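## Task

Leave the red wire lying on the table apart from the others, with at least a hand's width of clear space between it and every other wire, and no wire hanging over the table edge.

## Robot and tools

Robot. Two six-joint arms, left_arm and right_arm, each ending in a two-finger parallel gripper with a wrist camera. left_arm stands on the +y side near (-0.003, +0.301, -0.015) m and right_arm on the -y side near (+0.005, -0.331, -0.013) m; both bases are almost level. Arm names do not match image left or right.

Frames. Scene frame: origin at table-top height, midway between the arms, a little behind the near table edge; +x points out over the table, +z up. Fixed cameras and the table use it. Each arm reports its gripper position (metres) and quaternion (wxyz) in that arm's own base frame, which is close to the scene frame shifted to the base. Offsets in any motion command are taken along the current Hand target's own axes: the fingers point along gripper +z and open and close along gripper y. Reported poses can be a few centimetres off, more at long reach.

execute_actions(actions, cameras). actions is a list of actions; each action is a list of up to 15 rows, one row per 1/30 s control step; if fewer rows are given the last one repeats to fill 15. A row is always 14 numbers in [-1, 1]: left_arm dx, dy, dz, rx, ry, rz, opening, then right_arm dx, dy, dz, rx, ry, rz, opening. The six pose numbers are an offset from that arm's Hand target as it was when the action began, not from the previous row; the next action starts from the new Hand target, so repeating an offset keeps moving. Scale: 1.0 equals 0.6 m for dx/dy/dz and 180 degrees for the rotation vector rx/ry/rz. Zeros re-request the current Hand target. opening is absolute: +1 fully open (0.093 m), -1 closed. cameras: list of names, ["all"], or []; images come by default only with an empty actions list.

move(target, speed, blend, opening_speed, grip_force, blocking, cameras). target is one 14-number row laid out as above, or a list of up to 15 such rows that form waypoints; every row is an offset from the Hand targets at the start of the move, not from the waypoint before. Straight-line paths, all arms finishing together, 10 s cap per move. speed: m/s, 0.002 to 2.9, default 0.25 (turning capped at twice that in rad/s); one value or one per waypoint. blend: corner rounding in m (0 means stop at each waypoint). opening_speed: opening change per second on the -1..+1 scale, at least 0.2. grip_force: newtons per finger pad, 10 to 50 (50 is full), one value or one per arm; it persists; lower forces close slowly. blocking=false returns after about 0.5 s while motion continues. The result ends with a move: line (done, off_target, moving, held, fault) plus limits flags; done means within 10 mm and 2 degrees. Paths ignore obstacles and the other arm; faster moves hit harder and overshoot more.

wait(seconds 0 to 10): robot holds its last command. stop(): brakes a running move. zoom_image(camera, region=[x0, y0, x1, y1] in pixels, at most 504 by 504) enlarges part of the latest image from a camera. read_manual(section) returns licence text only. finished_scene(scene): give the current scene's number; it ends the scene for good, so the wires must already be placed and stay put with the robot let go.

Cameras: cam_head_left, cam_head_right, cam_high, cam_low (fixed, on a beam behind the arms), cam_left_wrist, cam_right_wrist; all 896x504.

Result lines. end_effector_position is the point between the pads, about 1 cm behind the fingertips. Hand target is the last commanded pose after clipping; the next offsets count from it. Tool commands shows current gripper commands; to keep a gripper unchanged, resend its present value, because 0 is itself a command (half open). grip_measured is the finger motor on the -1..+1 scale: pads meet near -0.94, and each millimetre of object width adds about 0.0208; it may read up to 0.02 high. Joint positions end with the gripper opening in metres. Joint torques include arm weight and wrap at plus or minus 28 N m for joints 1 to 3. Joint velocities may be summarised as within noise. Actions also return step readings of gripper position. Motor temperatures appear when they change.

Gripping wires. Open above the wire, lower until the pads straddle it, then close to about -1 and keep sending that value while carrying; release by sending a value well above the closed reading. A closed reading alone cannot confirm a thin wire is held; check with a wrist camera.

Cautions. Orientation commands are clipped each step to 40 degrees from the measured one, and friction or weight can leave the gripper short, low or tilted; check after each move and correct with a further offset. Small commands may not happen or may go sideways. When something blocks an arm it keeps pushing; end it by commanding a target back past the gripper. Avoid paths close to an arm's own base (go around it). Keep grippers, wrist cameras and housings apart; the clearance check does not guard them, and pressing the arms together can fail the task. The bar under the bases, the plate behind it and the rail before the table stand up to about 3 cm above the table with no warning on contact. Do not drop wires from height, release them while moving, slam into the table, or leave any wire off or hanging over the edge. Motors heat when holding loads, reaching far or pushing: 75 °C gives MOTOR HOT, 90 °C folds the arm and disables it, 100 °C makes it fall. Loose objects may occasionally be nudged by the scene.

Each tool is called after "Request:" as a command line: name --argument value for each argument, lists and objects as JSON in quotes; but a table of rows of numbers goes row by row, as --pt "numbers of a row", without its own name.

## Session

Request:
execute_actions --actions '[]'

Scene clock: 0.00 s.
left_arm: end_effector_position=(+0.3348, -0.3484, +0.2792) grip_measured=-0.925 end_effector_quat_wxyz=(+0.456, +0.533, +0.556, -0.447) | right_arm: end_effector_position=(+0.3753, +0.0000, +0.4021) grip_measured=+1.000 end_effector_quat_wxyz=(+0.707, +0.000, +0.707, +0.000)
Joint positions: left_arm=[-0.507 1.716 1.323 0.04 1.004 0.29 0.001] | right_arm=[0 1.047 1.047 0 0 0 0.093]
Joint velocities: within noise
Joint torques (N m): no reading
Motor temperatures (°C): left_arm=[29 30 32 30 28 30 28] | right_arm=[31 31 30 28 28 29 27]
Heat: left arm: 32 °C; right arm: 31 °C.
Hand target: left_arm +0.3343, -0.3477, +0.2926; +0.469, +0.535, +0.545, -0.443 | right_arm +0.3726, -0.0006, +0.4100; +0.714, +0.001, +0.700, -0.001
Tool commands: left_gripper/opening=-0.933609 right_gripper/opening=+1.0

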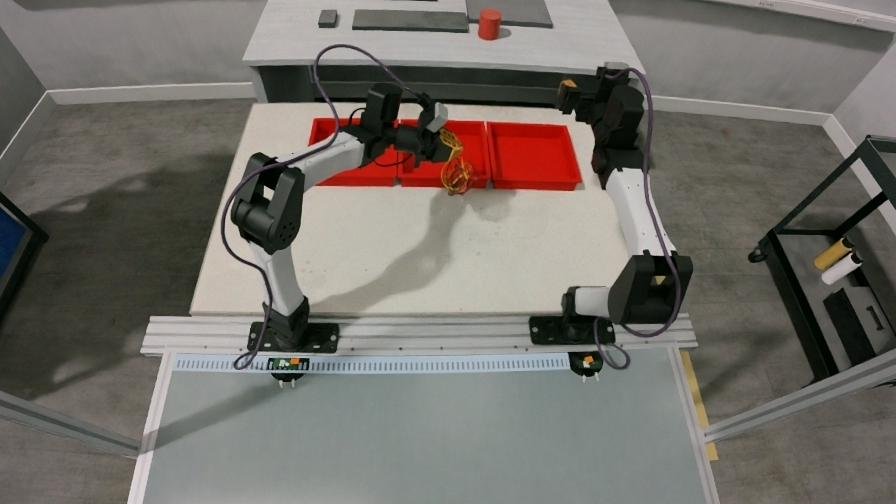

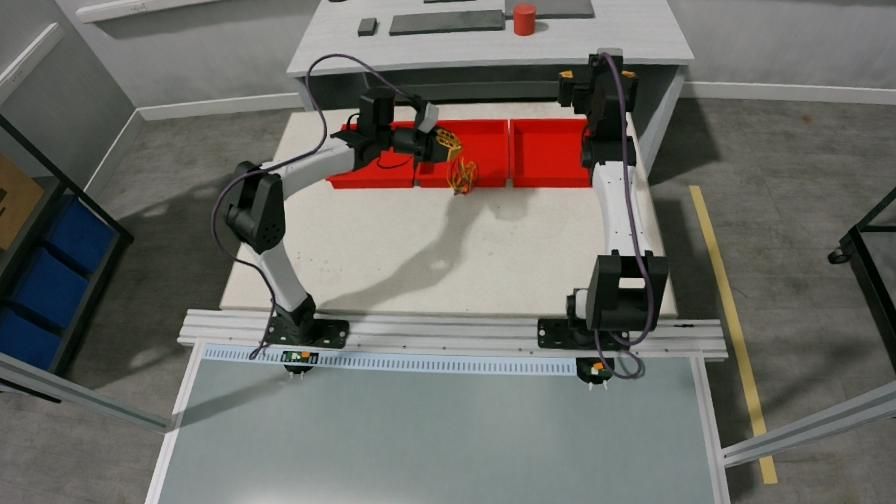

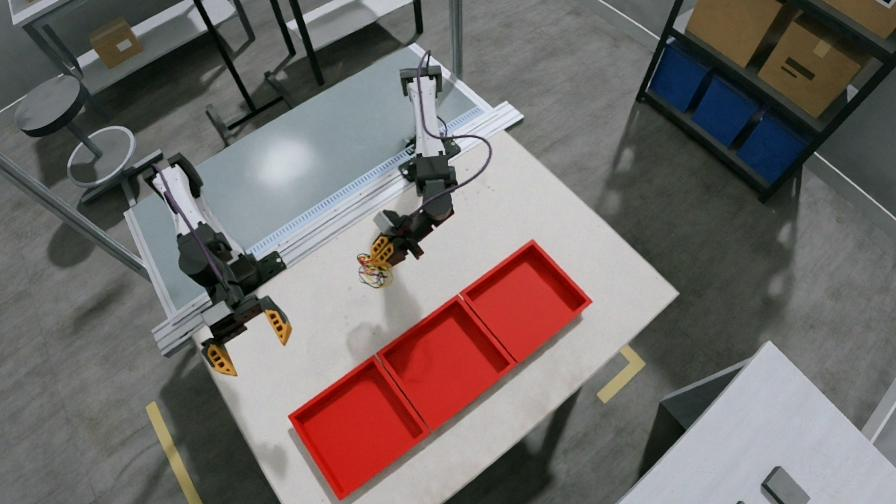

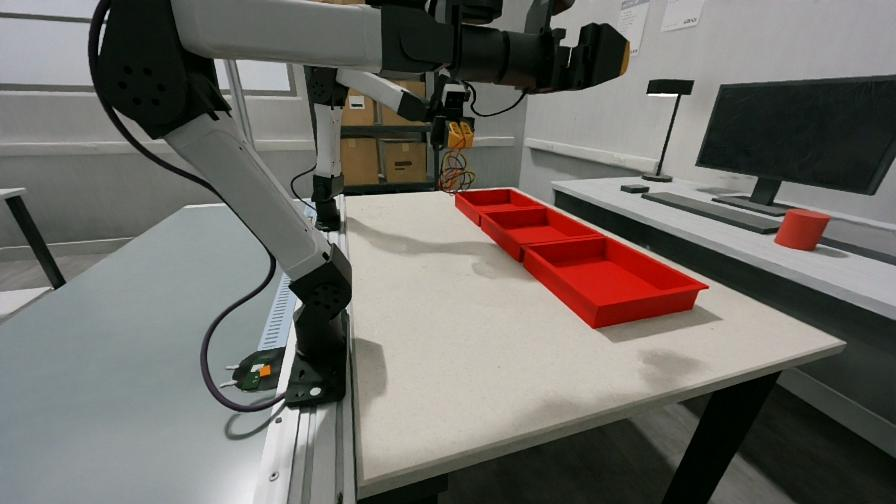

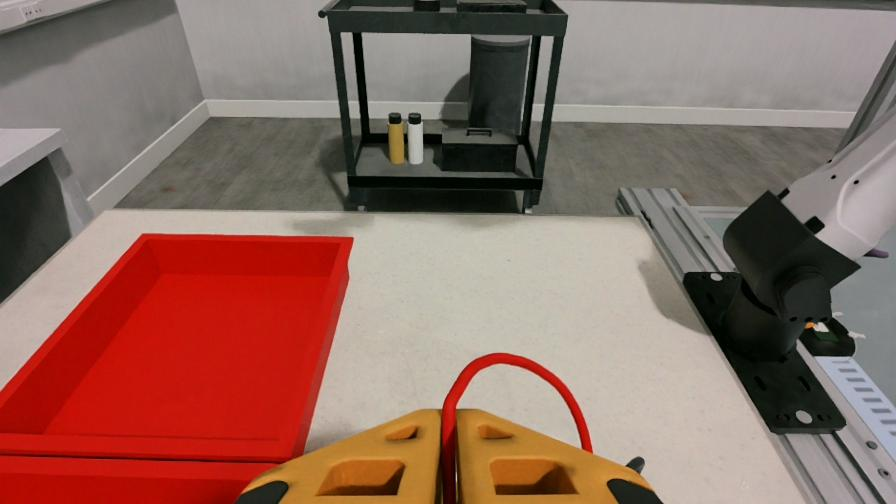

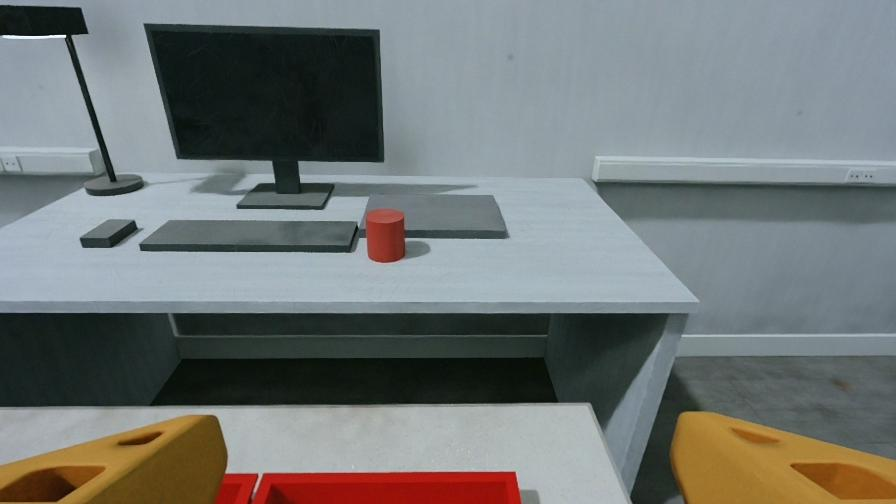

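Request:
zoom_image --camera "cam_high" --region '[330, 200, 470, 300]'

Request:
zoom_image --camera "cam_low" --region '[410, 100, 510, 210]'

Request:
zoom_image --camera "cam_head_left" --region '[400, 90, 520, 220]'

Request:
zoom_image --camera "cam_left_wrist" --region '[300, 300, 700, 504]'

Scaled by 3.600 from the camera's 896x504 image, which has a finer 1280x720 frame.

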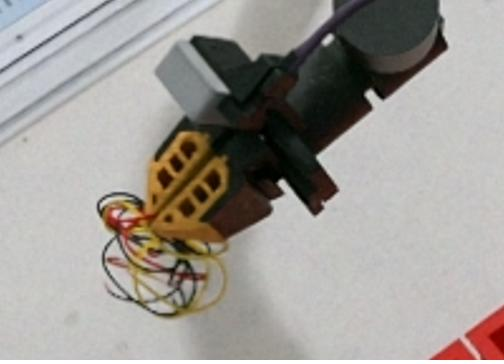

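Scaled by 4.582 from the camera's 896x504 image, which has a finer 1280x720 frame.

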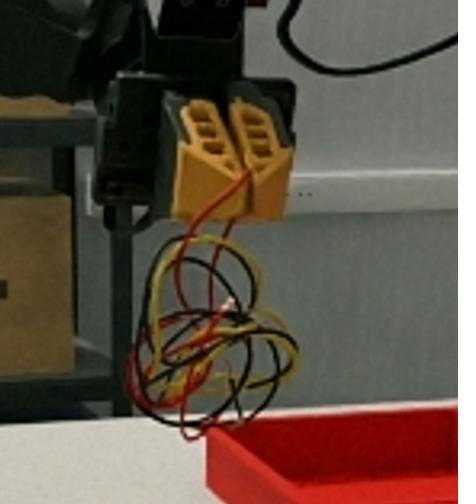

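Scaled by 3.877 from the camera's 896x504 image, which has a finer 1280x720 frame.

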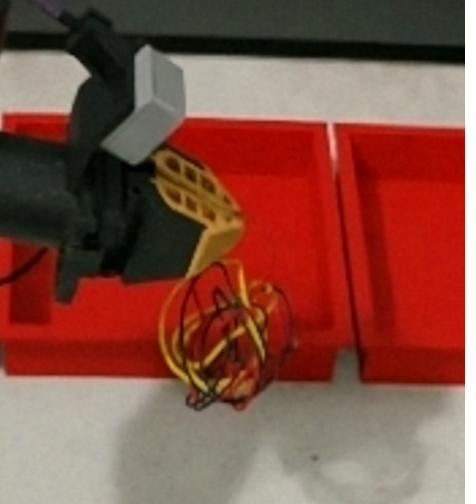

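Scaled by 1.260 from the camera's 896x504 image, which has a finer 1280x720 frame.

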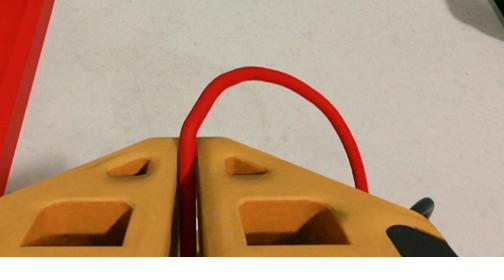

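Request:
move --target '[0,0,0,0,0,0,-0.9336,0.217,0.217,-0.15,-0.319,0.201,-0.116,1]' --cameras '["all"]'

Scene clock: 55.73 s.
left_arm: end_effector_position=(+0.3348, -0.3484, +0.2792) grip_measured=-0.925 end_effector_quat_wxyz=(+0.456, +0.533, +0.556, -0.447) | right_arm: end_effector_position=(+0.2861, +0.1261, +0.2728) grip_measured=+1.000 end_effector_quat_wxyz=(+0.373, -0.446, +0.788, +0.201)
Joint positions: left_arm=[-0.507 1.716 1.323 0.04 1.004 0.29 0.001] | right_arm=[0.076 1.243 1.314 -1.023 -0.666 -0.735 0.093]
Joint torques (N m): left_arm=[0.53 -10.41 8.92 1.87 0.35 0.05] | right_arm=[0.87 -3.29 7.61 1.45 -0.64 -0.2]
Motor temperatures (°C): left_arm=[29 38 39 35 28 30 28] | right_arm=[31 32 36 36 28 29 27]
Heat: left arm: 39 °C; right arm: 36 °C.
Hand target: left_arm +0.3343, -0.3477, +0.2926; +0.469, +0.535, +0.545, -0.443 | right_arm +0.2854, +0.1298, +0.2781; +0.374, -0.454, +0.782, +0.207
Off the commanded pose: left_arm 0.013 m, 2 deg | right_arm 0.007 m, 1 deg.
move: off_target (left_arm)

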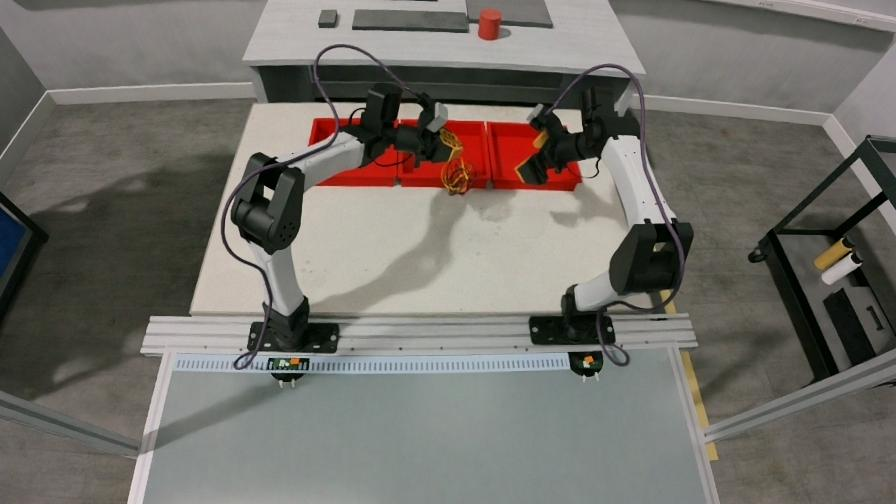

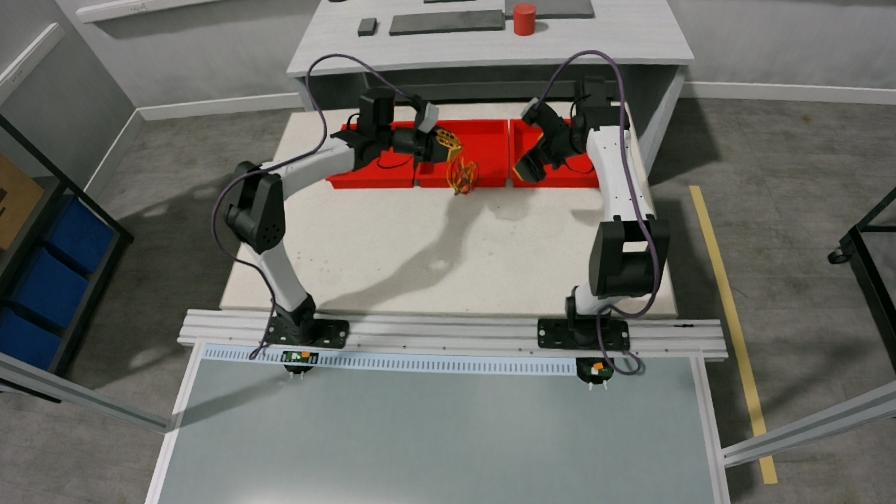

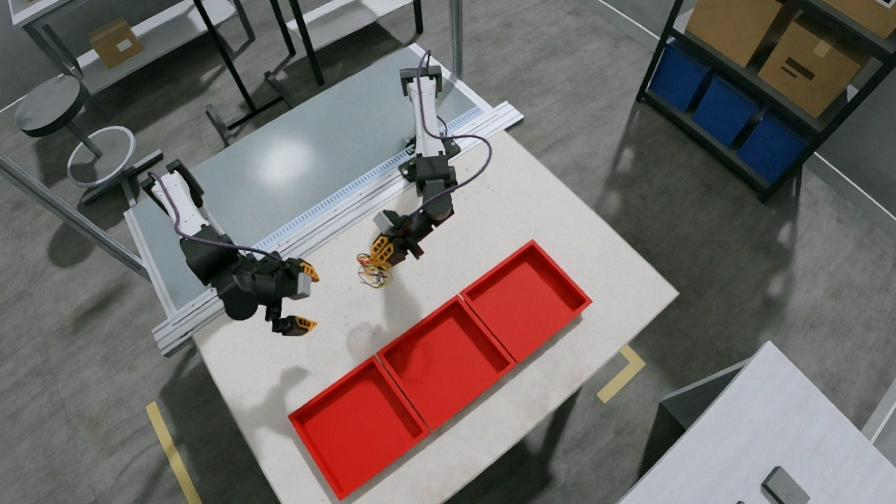

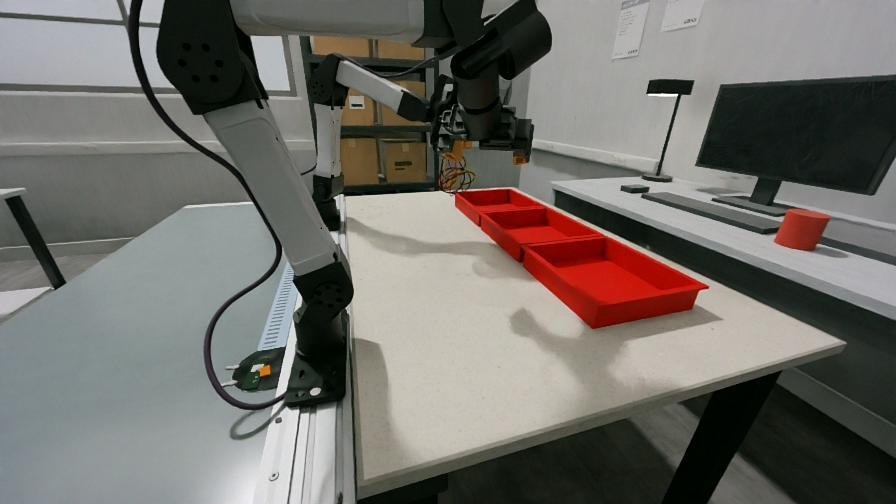

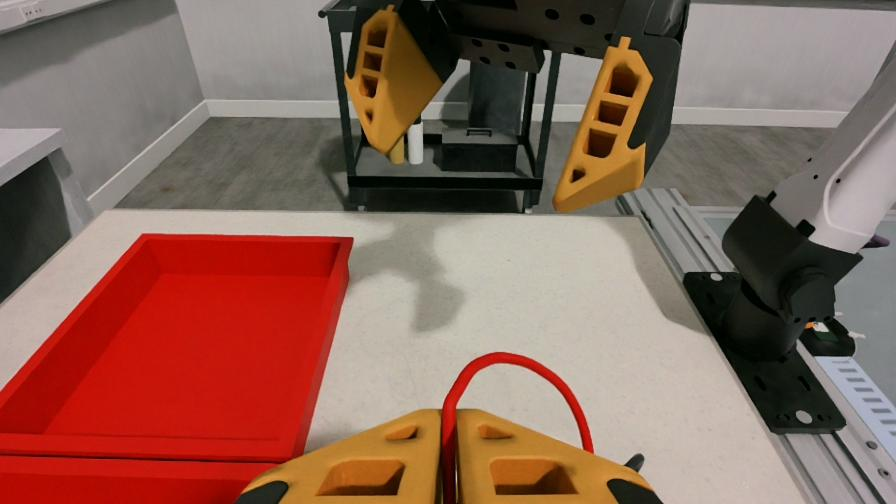

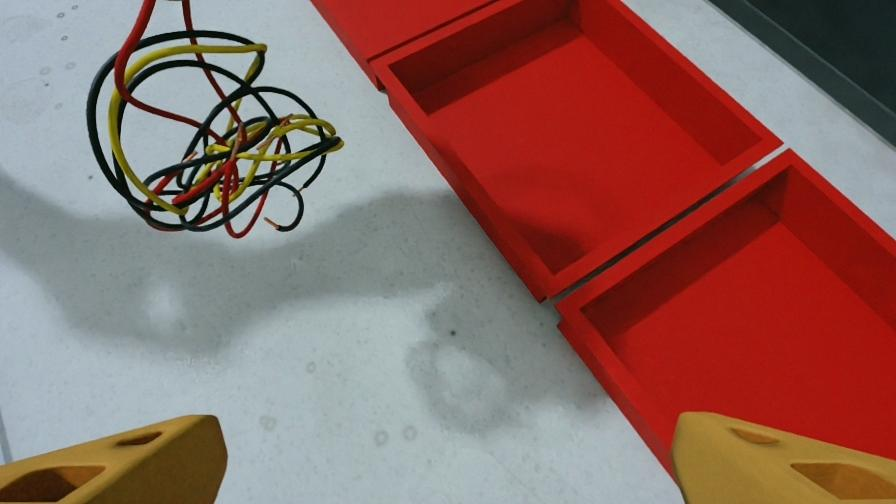

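Request:
zoom_image --camera "cam_right_wrist" --region '[60, 0, 380, 250]'

Scaled by 1.575 from the camera's 896x504 image, which has a finer 1280x720 frame.

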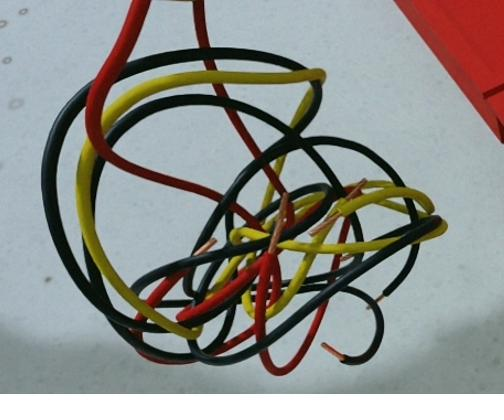

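Request:
move --target '[0.213,-0.004,0.04,0,0,0,-0.9336,0,0,0,0,0,0,1]' --cameras '["cam_right_wrist","cam_low","cam_high"]' --speed 0.12

Request:
zoom_image --camera "cam_right_wrist" --region '[60, 0, 480, 250]'

Request:
zoom_image --camera "cam_low" --region '[410, 130, 510, 230]'

Scene clock: 74.07 s.
left_arm: end_effector_position=(+0.3346, -0.3482, +0.1633) grip_measured=-0.925 end_effector_quat_wxyz=(+0.463, +0.534, +0.550, -0.445) | right_arm: end_effector_position=(+0.2860, +0.1260, +0.2727) grip_measured=+1.000 end_effector_quat_wxyz=(+0.373, -0.447, +0.788, +0.201)
Joint positions: left_arm=[-0.507 1.884 1.021 0.529 1.004 0.29 0.001] | right_arm=[0.076 1.243 1.314 -1.024 -0.666 -0.735 0.093]
Joint torques (N m): left_arm=[0.13 -8.88 6.13 2.16 0.3 0.03] | right_arm=[0.84 -3.29 7.61 1.41 -0.64 -0.2]
Heat: left arm: 40 °C; right arm: 37 °C.
Hand target: left_arm +0.3346, -0.3498, +0.1625; +0.469, +0.535, +0.545, -0.443 | right_arm +0.2854, +0.1298, +0.2781; +0.374, -0.454, +0.782, +0.207
Off the commanded pose: left_arm 0.002 m, 1 deg | right_arm 0.007 m, 1 deg.
move: done
Images, in order (width x height): cam_high 896x504, cam_low 896x504, cam_right_wrist 896x504.

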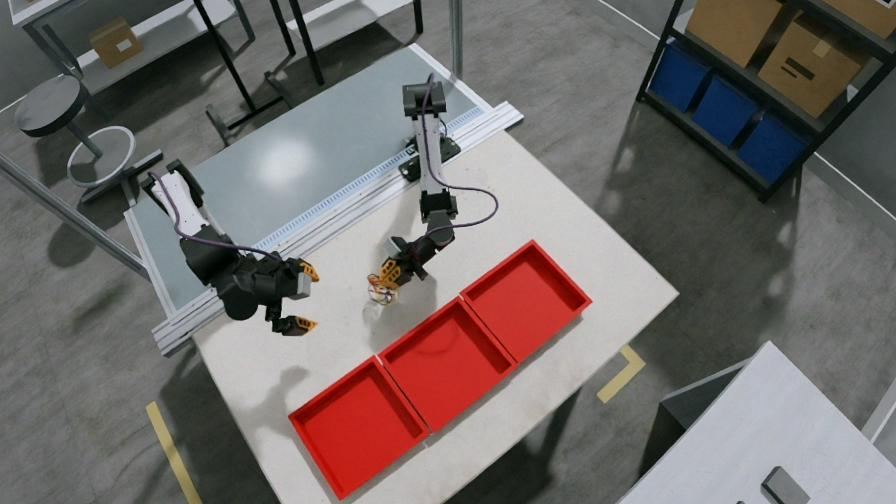

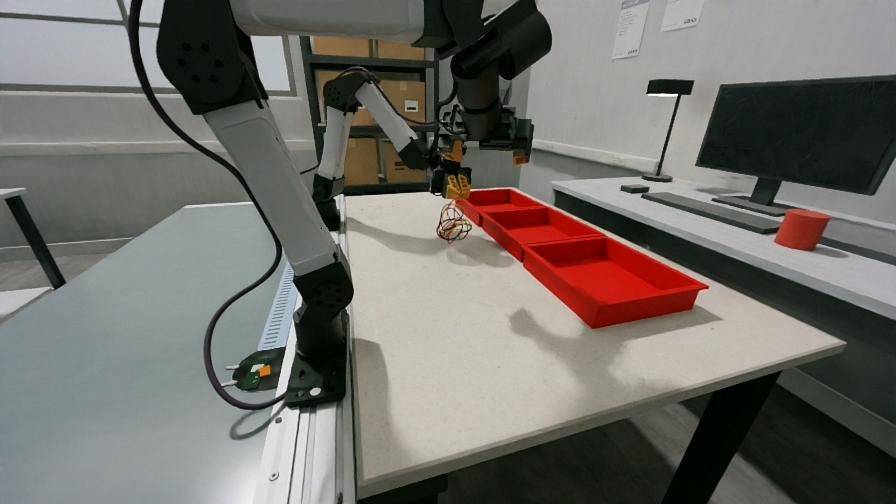

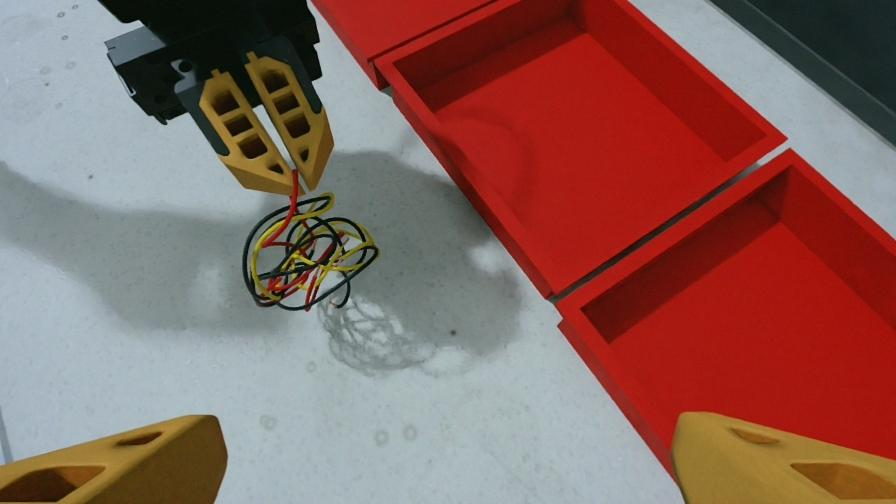

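Scaled by 1.200 from the camera's 896x504 image, which has a finer 1280x720 frame.

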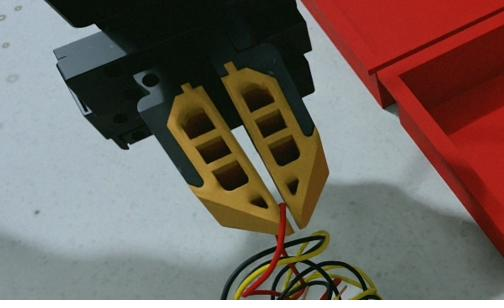

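Scaled by 5.040 from the camera's 896x504 image, which has a finer 1280x720 frame.

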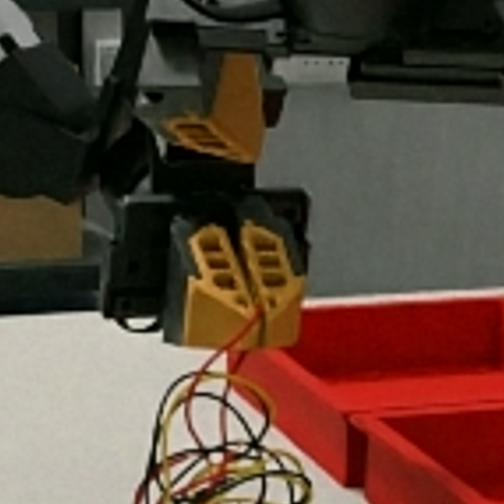

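Request:
move --target '[0,0,0,0,0,0,-0.9336,0.119,0.024,0.213,0,-0.139,0,-0.1]' --cameras '["cam_right_wrist","cam_low","cam_left_wrist"]' --speed 0.12

Request:
zoom_image --camera "cam_low" --region '[410, 130, 550, 270]'

Scene clock: 143.53 s.
left_arm: end_effector_position=(+0.3346, -0.3483, +0.1635) grip_measured=-0.925 end_effector_quat_wxyz=(+0.463, +0.534, +0.550, -0.445) | right_arm: end_effector_position=(+0.3041, +0.1791, +0.1448) grip_measured=-0.097 end_effector_quat_wxyz=(+0.538, -0.396, +0.684, +0.294)
Joint positions: left_arm=[-0.507 1.884 1.021 0.531 1.004 0.29 0.001] | right_arm=[0.179 1.325 0.419 0.536 -0.811 -0.3 0.041]
Joint torques (N m): left_arm=[0.12 -8.85 6.13 2.13 0.29 0.03] | right_arm=[0.88 -3.38 4.82 2.28 -0.37 -0.03]
Heat: left arm: 40 °C; right arm: 39 °C.
Hand target: left_arm +0.3345, -0.3498, +0.1624; +0.469, +0.535, +0.545, -0.443 | right_arm +0.3017, +0.1821, +0.1416; +0.535, -0.398, +0.682, +0.300
Off the commanded pose: left_arm 0.002 m, 1 deg | right_arm 0.005 m, 1 deg.
move: done
Images, in order (width x height): cam_low 896x504, cam_left_wrist 896x504, cam_right_wrist 896x504.

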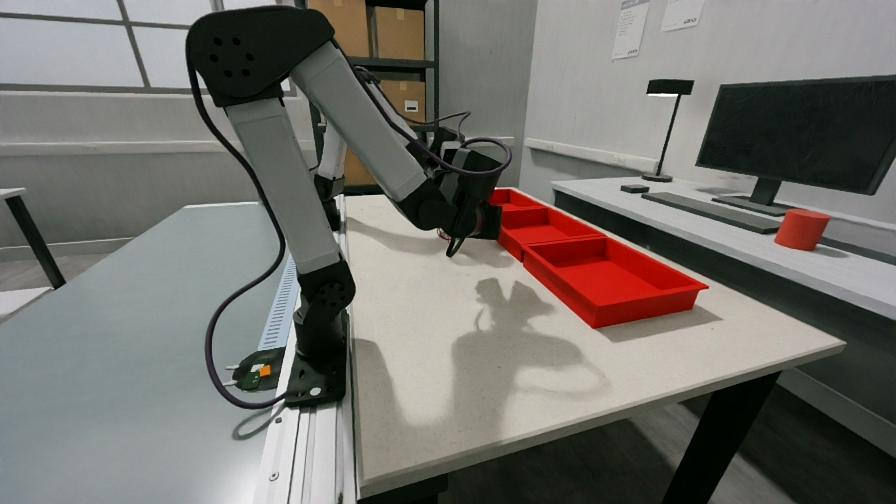

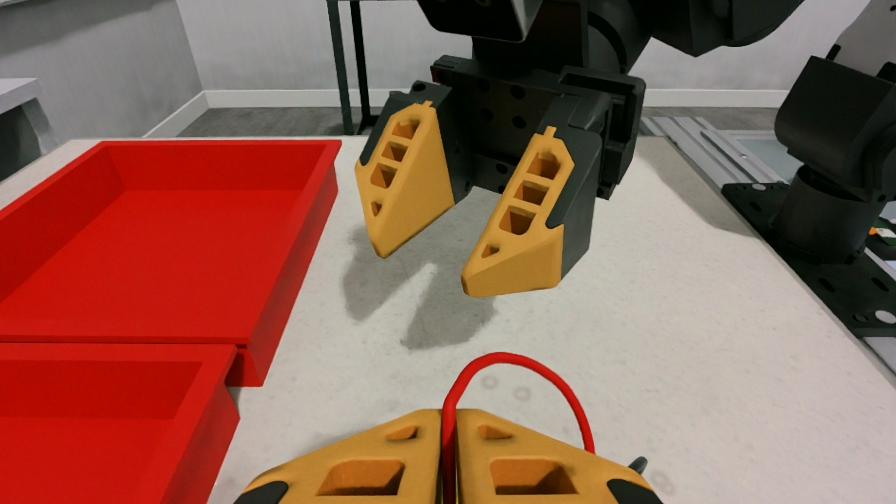

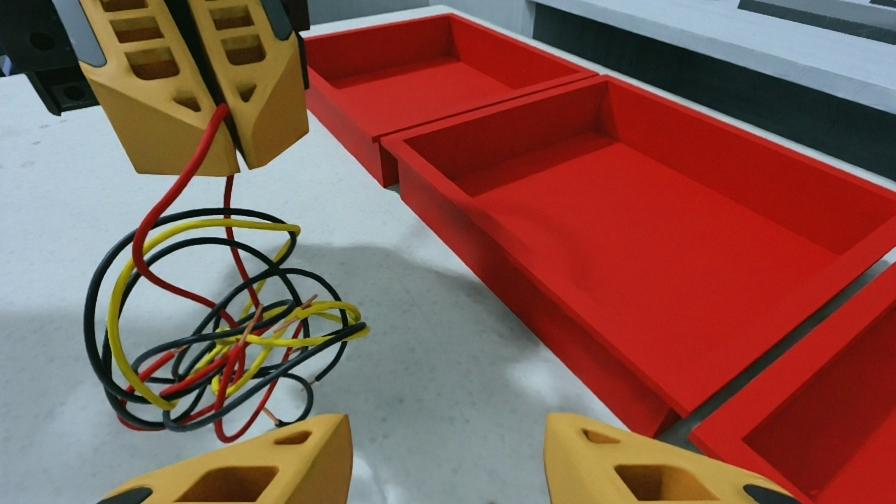

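Scaled by 3.600 from the camera's 896x504 image, which has a finer 1280x720 frame.

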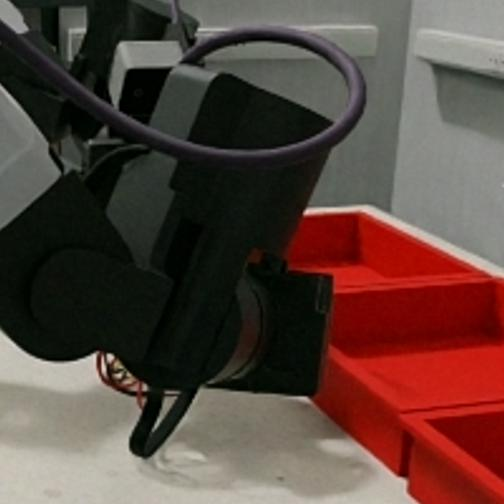

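Request:
zoom_image --camera "cam_right_wrist" --region '[60, 150, 400, 460]'

Scaled by 1.482 from the camera's 896x504 image, which has a finer 1280x720 frame.

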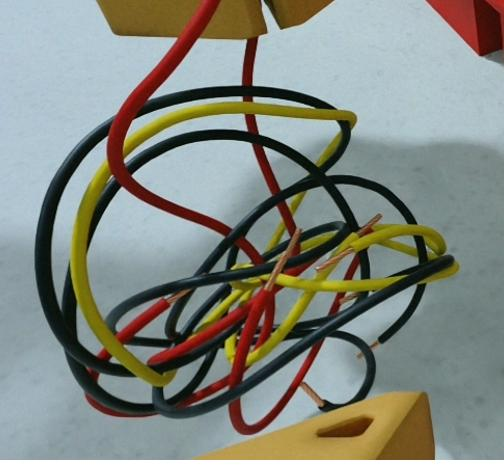

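Request:
move --target '[0,0,0,0,0,0,-0.9336,0.062,0.217,0.0075,0,0,0,-0.1]' --cameras '["cam_right_wrist","cam_left_wrist","cam_high"]' --speed 0.15

Request:
zoom_image --camera "cam_high" --region '[330, 200, 470, 320]'

Scene clock: 185.83 s.
left_arm: end_effector_position=(+0.3346, -0.3483, +0.1635) grip_measured=-0.925 end_effector_quat_wxyz=(+0.463, +0.534, +0.550, -0.445) | right_arm: end_effector_position=(+0.1883, +0.2428, +0.1004) grip_measured=-0.097 end_effector_quat_wxyz=(+0.530, -0.401, +0.685, +0.299)
Joint positions: left_arm=[-0.507 1.884 1.021 0.531 1.004 0.29 0.001] | right_arm=[0.765 1.137 0.052 0.812 -0.269 -0.091 0.041]
Joint torques (N m): left_arm=[0.1 -8.88 6.13 2.13 0.29 0.03] | right_arm=[0.99 -2.39 4.48 2.55 -0.04 -0.03]
Motor temperatures (°C): left_arm=[29 41 38 40 28 30 28] | right_arm=[31 33 37 37 29 29 28]
Heat: left arm: 41 °C; right arm: 37 °C.
Hand target: left_arm +0.3345, -0.3498, +0.1624; +0.469, +0.535, +0.545, -0.443 | right_arm +0.1873, +0.2431, +0.1023; +0.535, -0.398, +0.682, +0.300
Off the commanded pose: left_arm 0.002 m, 1 deg | right_arm 0.002 m, 1 deg.
move: done
Images, in order (width x height): cam_high 896x504, cam_left_wrist 896x504, cam_right_wrist 896x504.

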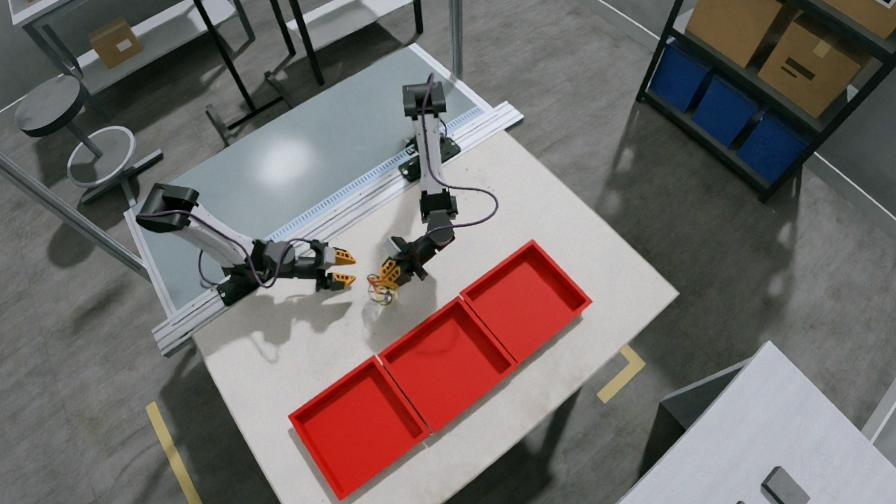

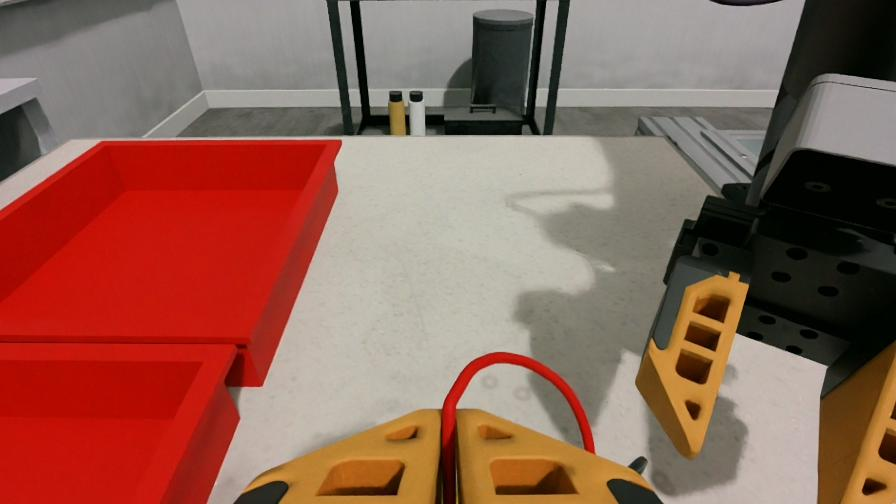

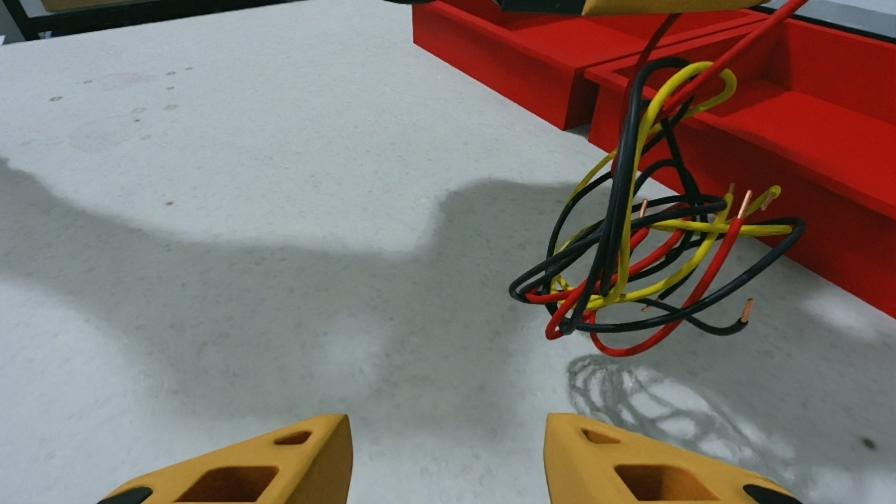

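Scaled by 3.600 from the camera's 896x504 image, which has a finer 1280x720 frame.

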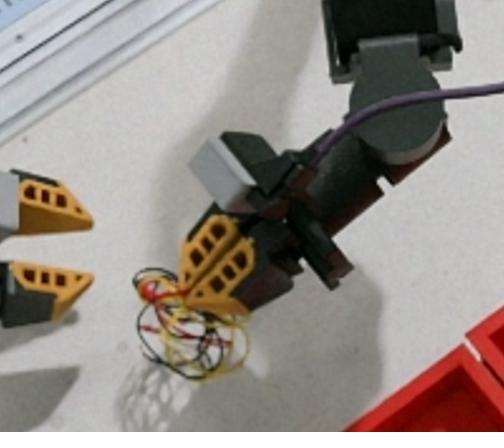

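Request:
zoom_image --camera "cam_right_wrist" --region '[480, 0, 840, 370]'

Scaled by 1.362 from the camera's 896x504 image, which has a finer 1280x720 frame.

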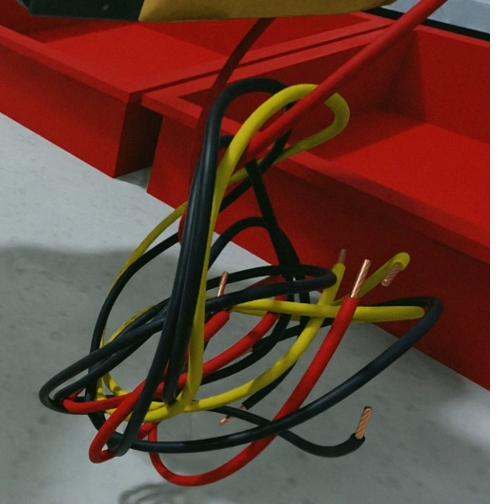

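Request:
move --target '[0,0,0,0,0,0,-0.9336,-0.052,-0.067,0.02,0,0,0,-0.1]' --cameras '["cam_right_wrist","cam_left_wrist"]' --speed 0.1

Scene clock: 221.77 s.
left_arm: end_effector_position=(+0.3346, -0.3483, +0.1636) grip_measured=-0.925 end_effector_quat_wxyz=(+0.463, +0.534, +0.550, -0.444) | right_arm: end_effector_position=(+0.2277, +0.2385, +0.1271) grip_measured=-0.097 end_effector_quat_wxyz=(+0.534, -0.395, +0.684, +0.301)
Joint positions: left_arm=[-0.507 1.884 1.021 0.531 1.004 0.29 0.001] | right_arm=[0.596 1.155 0.199 0.679 -0.426 -0.128 0.041]
Joint torques (N m): left_arm=[0.1 -8.85 6.12 2.14 0.29 0.03] | right_arm=[-0.36 -1.99 6.83 2.17 -0.3 -0.17]
Motor temperatures (°C): left_arm=[29 41 38 41 28 30 28] | right_arm=[31 32 36 42 29 29 28]
Heat: left arm: 41 °C; right arm: 42 °C.
Hand target: left_arm +0.3345, -0.3498, +0.1624; +0.469, +0.535, +0.545, -0.443 | right_arm +0.2313, +0.2399, +0.1302; +0.535, -0.398, +0.682, +0.300
Off the commanded pose: left_arm 0.002 m, 1 deg | right_arm 0.005 m, 0 deg.
move: done
Images, in order (width x height): cam_left_wrist 896x504, cam_right_wrist 896x504.

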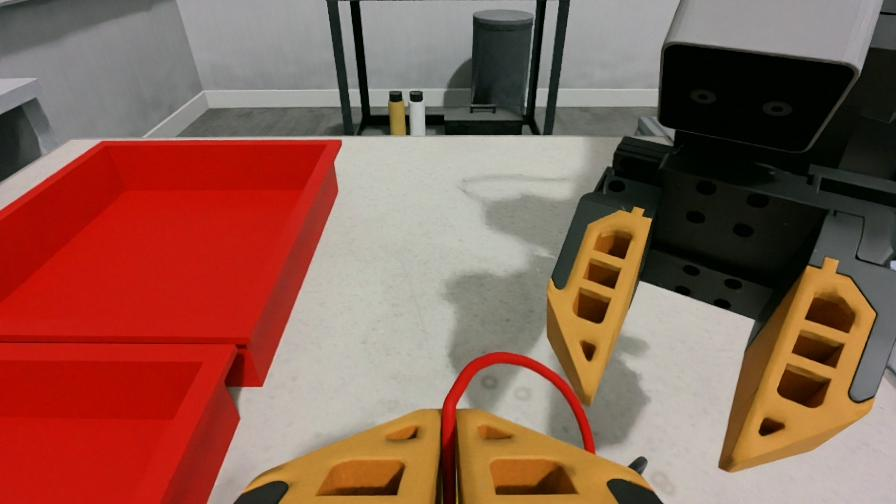

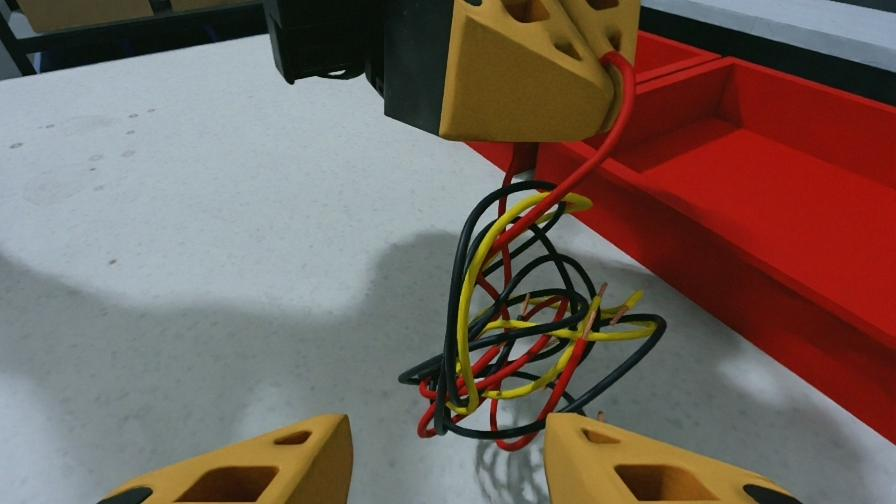

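Request:
move --target '[0,0,0,0,0,0,-0.9336,-0.018,-0.007,0.058,0,0,0,-0.1]' --cameras '["cam_right_wrist","cam_left_wrist"]' --speed 0.08

Request:
zoom_image --camera "cam_right_wrist" --region '[300, 100, 640, 460]'

Scene clock: 238.53 s.
left_arm: end_effector_position=(+0.3346, -0.3483, +0.1636) grip_measured=-0.925 end_effector_quat_wxyz=(+0.463, +0.534, +0.550, -0.444) | right_arm: end_effector_position=(+0.2489, +0.2642, +0.1247) grip_measured=-0.097 end_effector_quat_wxyz=(+0.525, -0.401, +0.689, +0.299)
Joint positions: left_arm=[-0.507 1.884 1.021 0.531 1.004 0.29 0.001] | right_arm=[0.637 1.34 0.313 0.73 -0.392 -0.126 0.041]
Joint torques (N m): left_arm=[0.1 -8.88 6.12 2.13 0.29 0.03] | right_arm=[0.94 -3.25 6.64 2.49 -0.07 -0.03]
Heat: left arm: 41 °C; right arm: 42 °C.
Hand target: left_arm +0.3345, -0.3498, +0.1624; +0.469, +0.535, +0.545, -0.443 | right_arm +0.2532, +0.2693, +0.1321; +0.535, -0.398, +0.682, +0.300
Off the commanded pose: left_arm 0.002 m, 1 deg | right_arm 0.010 m, 1 deg.
move: done
Images, in order (width x height): cam_left_wrist 896x504, cam_right_wrist 896x504.

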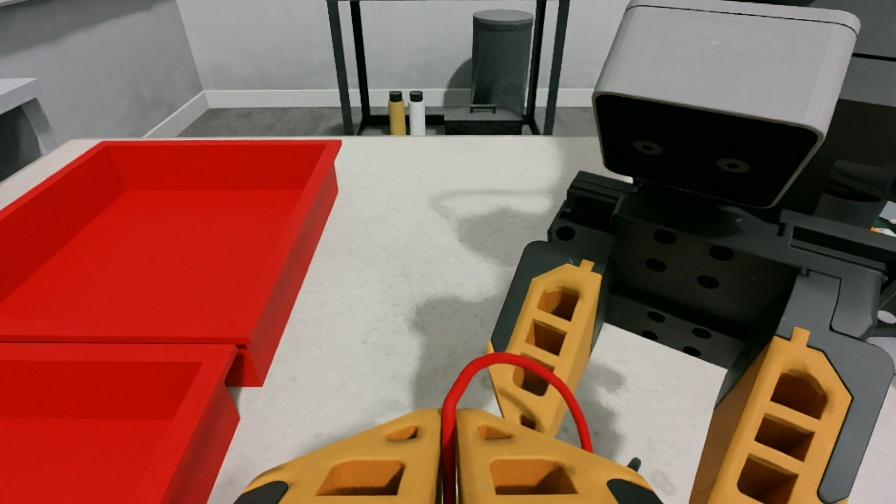

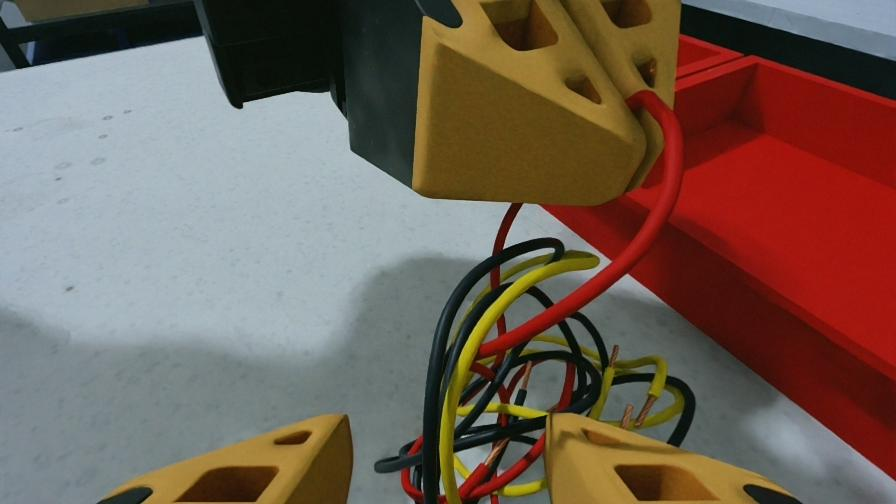

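Scaled by 1.400 from the camera's 896x504 image, which has a finer 1280x720 frame.

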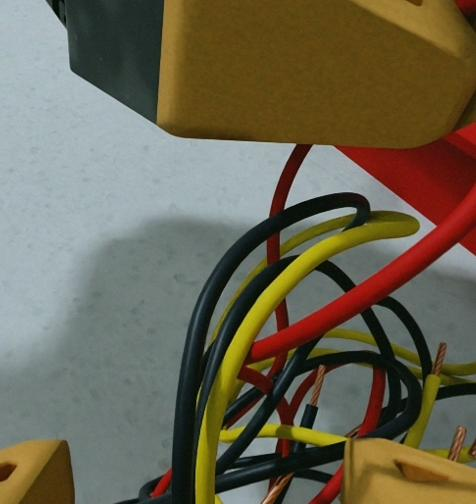

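Request:
move --target '[0,0,0,0,0,0,-0.9336,0,0,0,0,0,0,-1]' --cameras '["cam_right_wrist","cam_left_wrist"]' --opening_speed 0.5 --grip_force '[50,25]'

Request:
zoom_image --camera "cam_right_wrist" --region '[300, 100, 640, 460]'

Scene clock: 254.47 s.
left_arm: end_effector_position=(+0.3346, -0.3483, +0.1636) grip_measured=-0.925 end_effector_quat_wxyz=(+0.463, +0.534, +0.550, -0.444) | right_arm: end_effector_position=(+0.2491, +0.2642, +0.1249) grip_measured=-0.893 end_effector_quat_wxyz=(+0.525, -0.401, +0.688, +0.299)
Joint positions: left_arm=[-0.507 1.884 1.021 0.531 1.004 0.29 0.001] | right_arm=[0.637 1.34 0.313 0.731 -0.392 -0.126 0.002]
Joint torques (N m): left_arm=[0.13 -8.88 6.15 2.13 0.3 0.03] | right_arm=[0.94 -3.22 6.64 2.49 -0.06 -0.03]
Heat: left arm: 42 °C; right arm: 42 °C.
Hand target: left_arm +0.3345, -0.3498, +0.1624; +0.469, +0.535, +0.545, -0.443 | right_arm +0.2532, +0.2693, +0.1322; +0.535, -0.398, +0.682, +0.300
Off the commanded pose: left_arm 0.002 m, 1 deg | right_arm 0.010 m, 1 deg.
grip_force (N): 50, 25
move: done
Images, in order (width x height): cam_left_wrist 896x504, cam_right_wrist 896x504.

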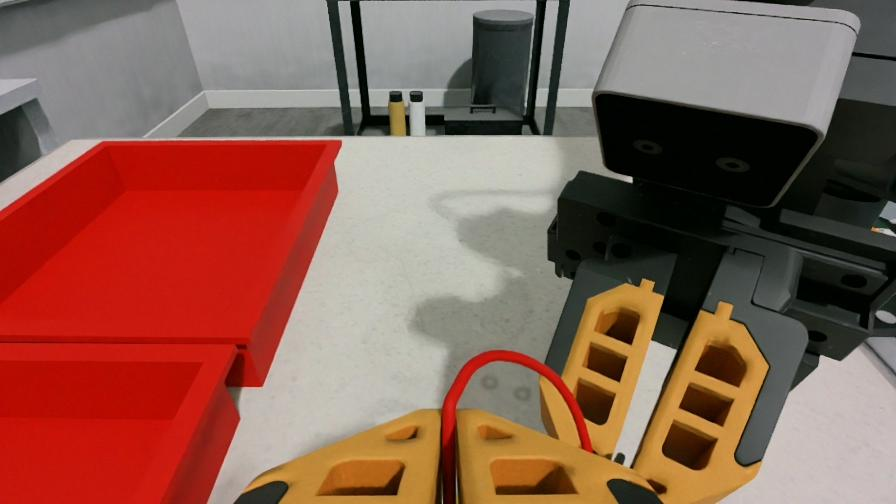

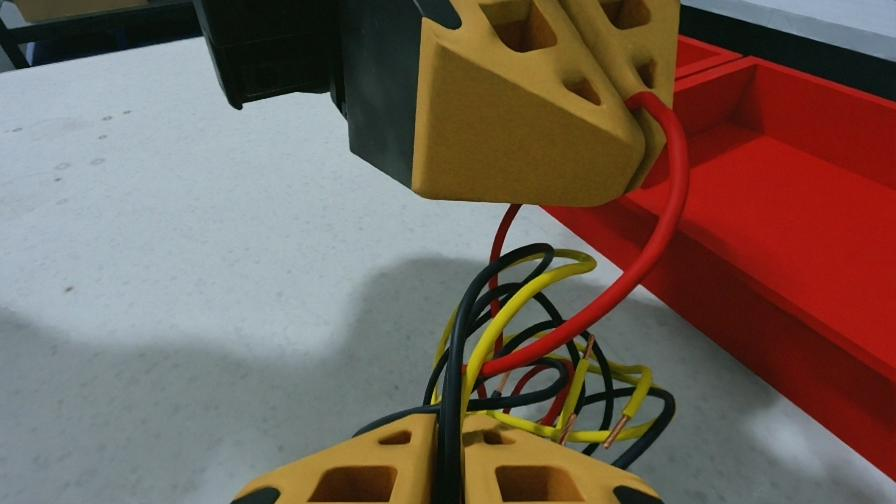

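Scaled by 1.400 from the camera's 896x504 image, which has a finer 1280x720 frame.

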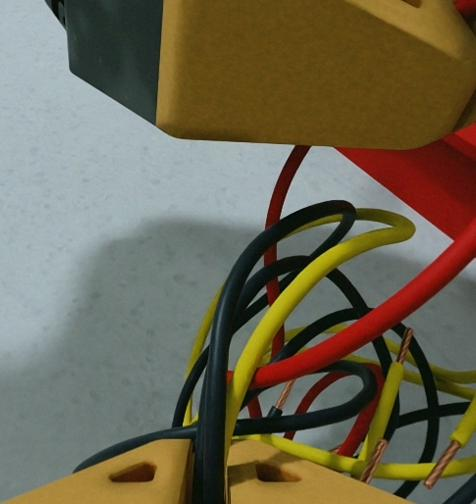

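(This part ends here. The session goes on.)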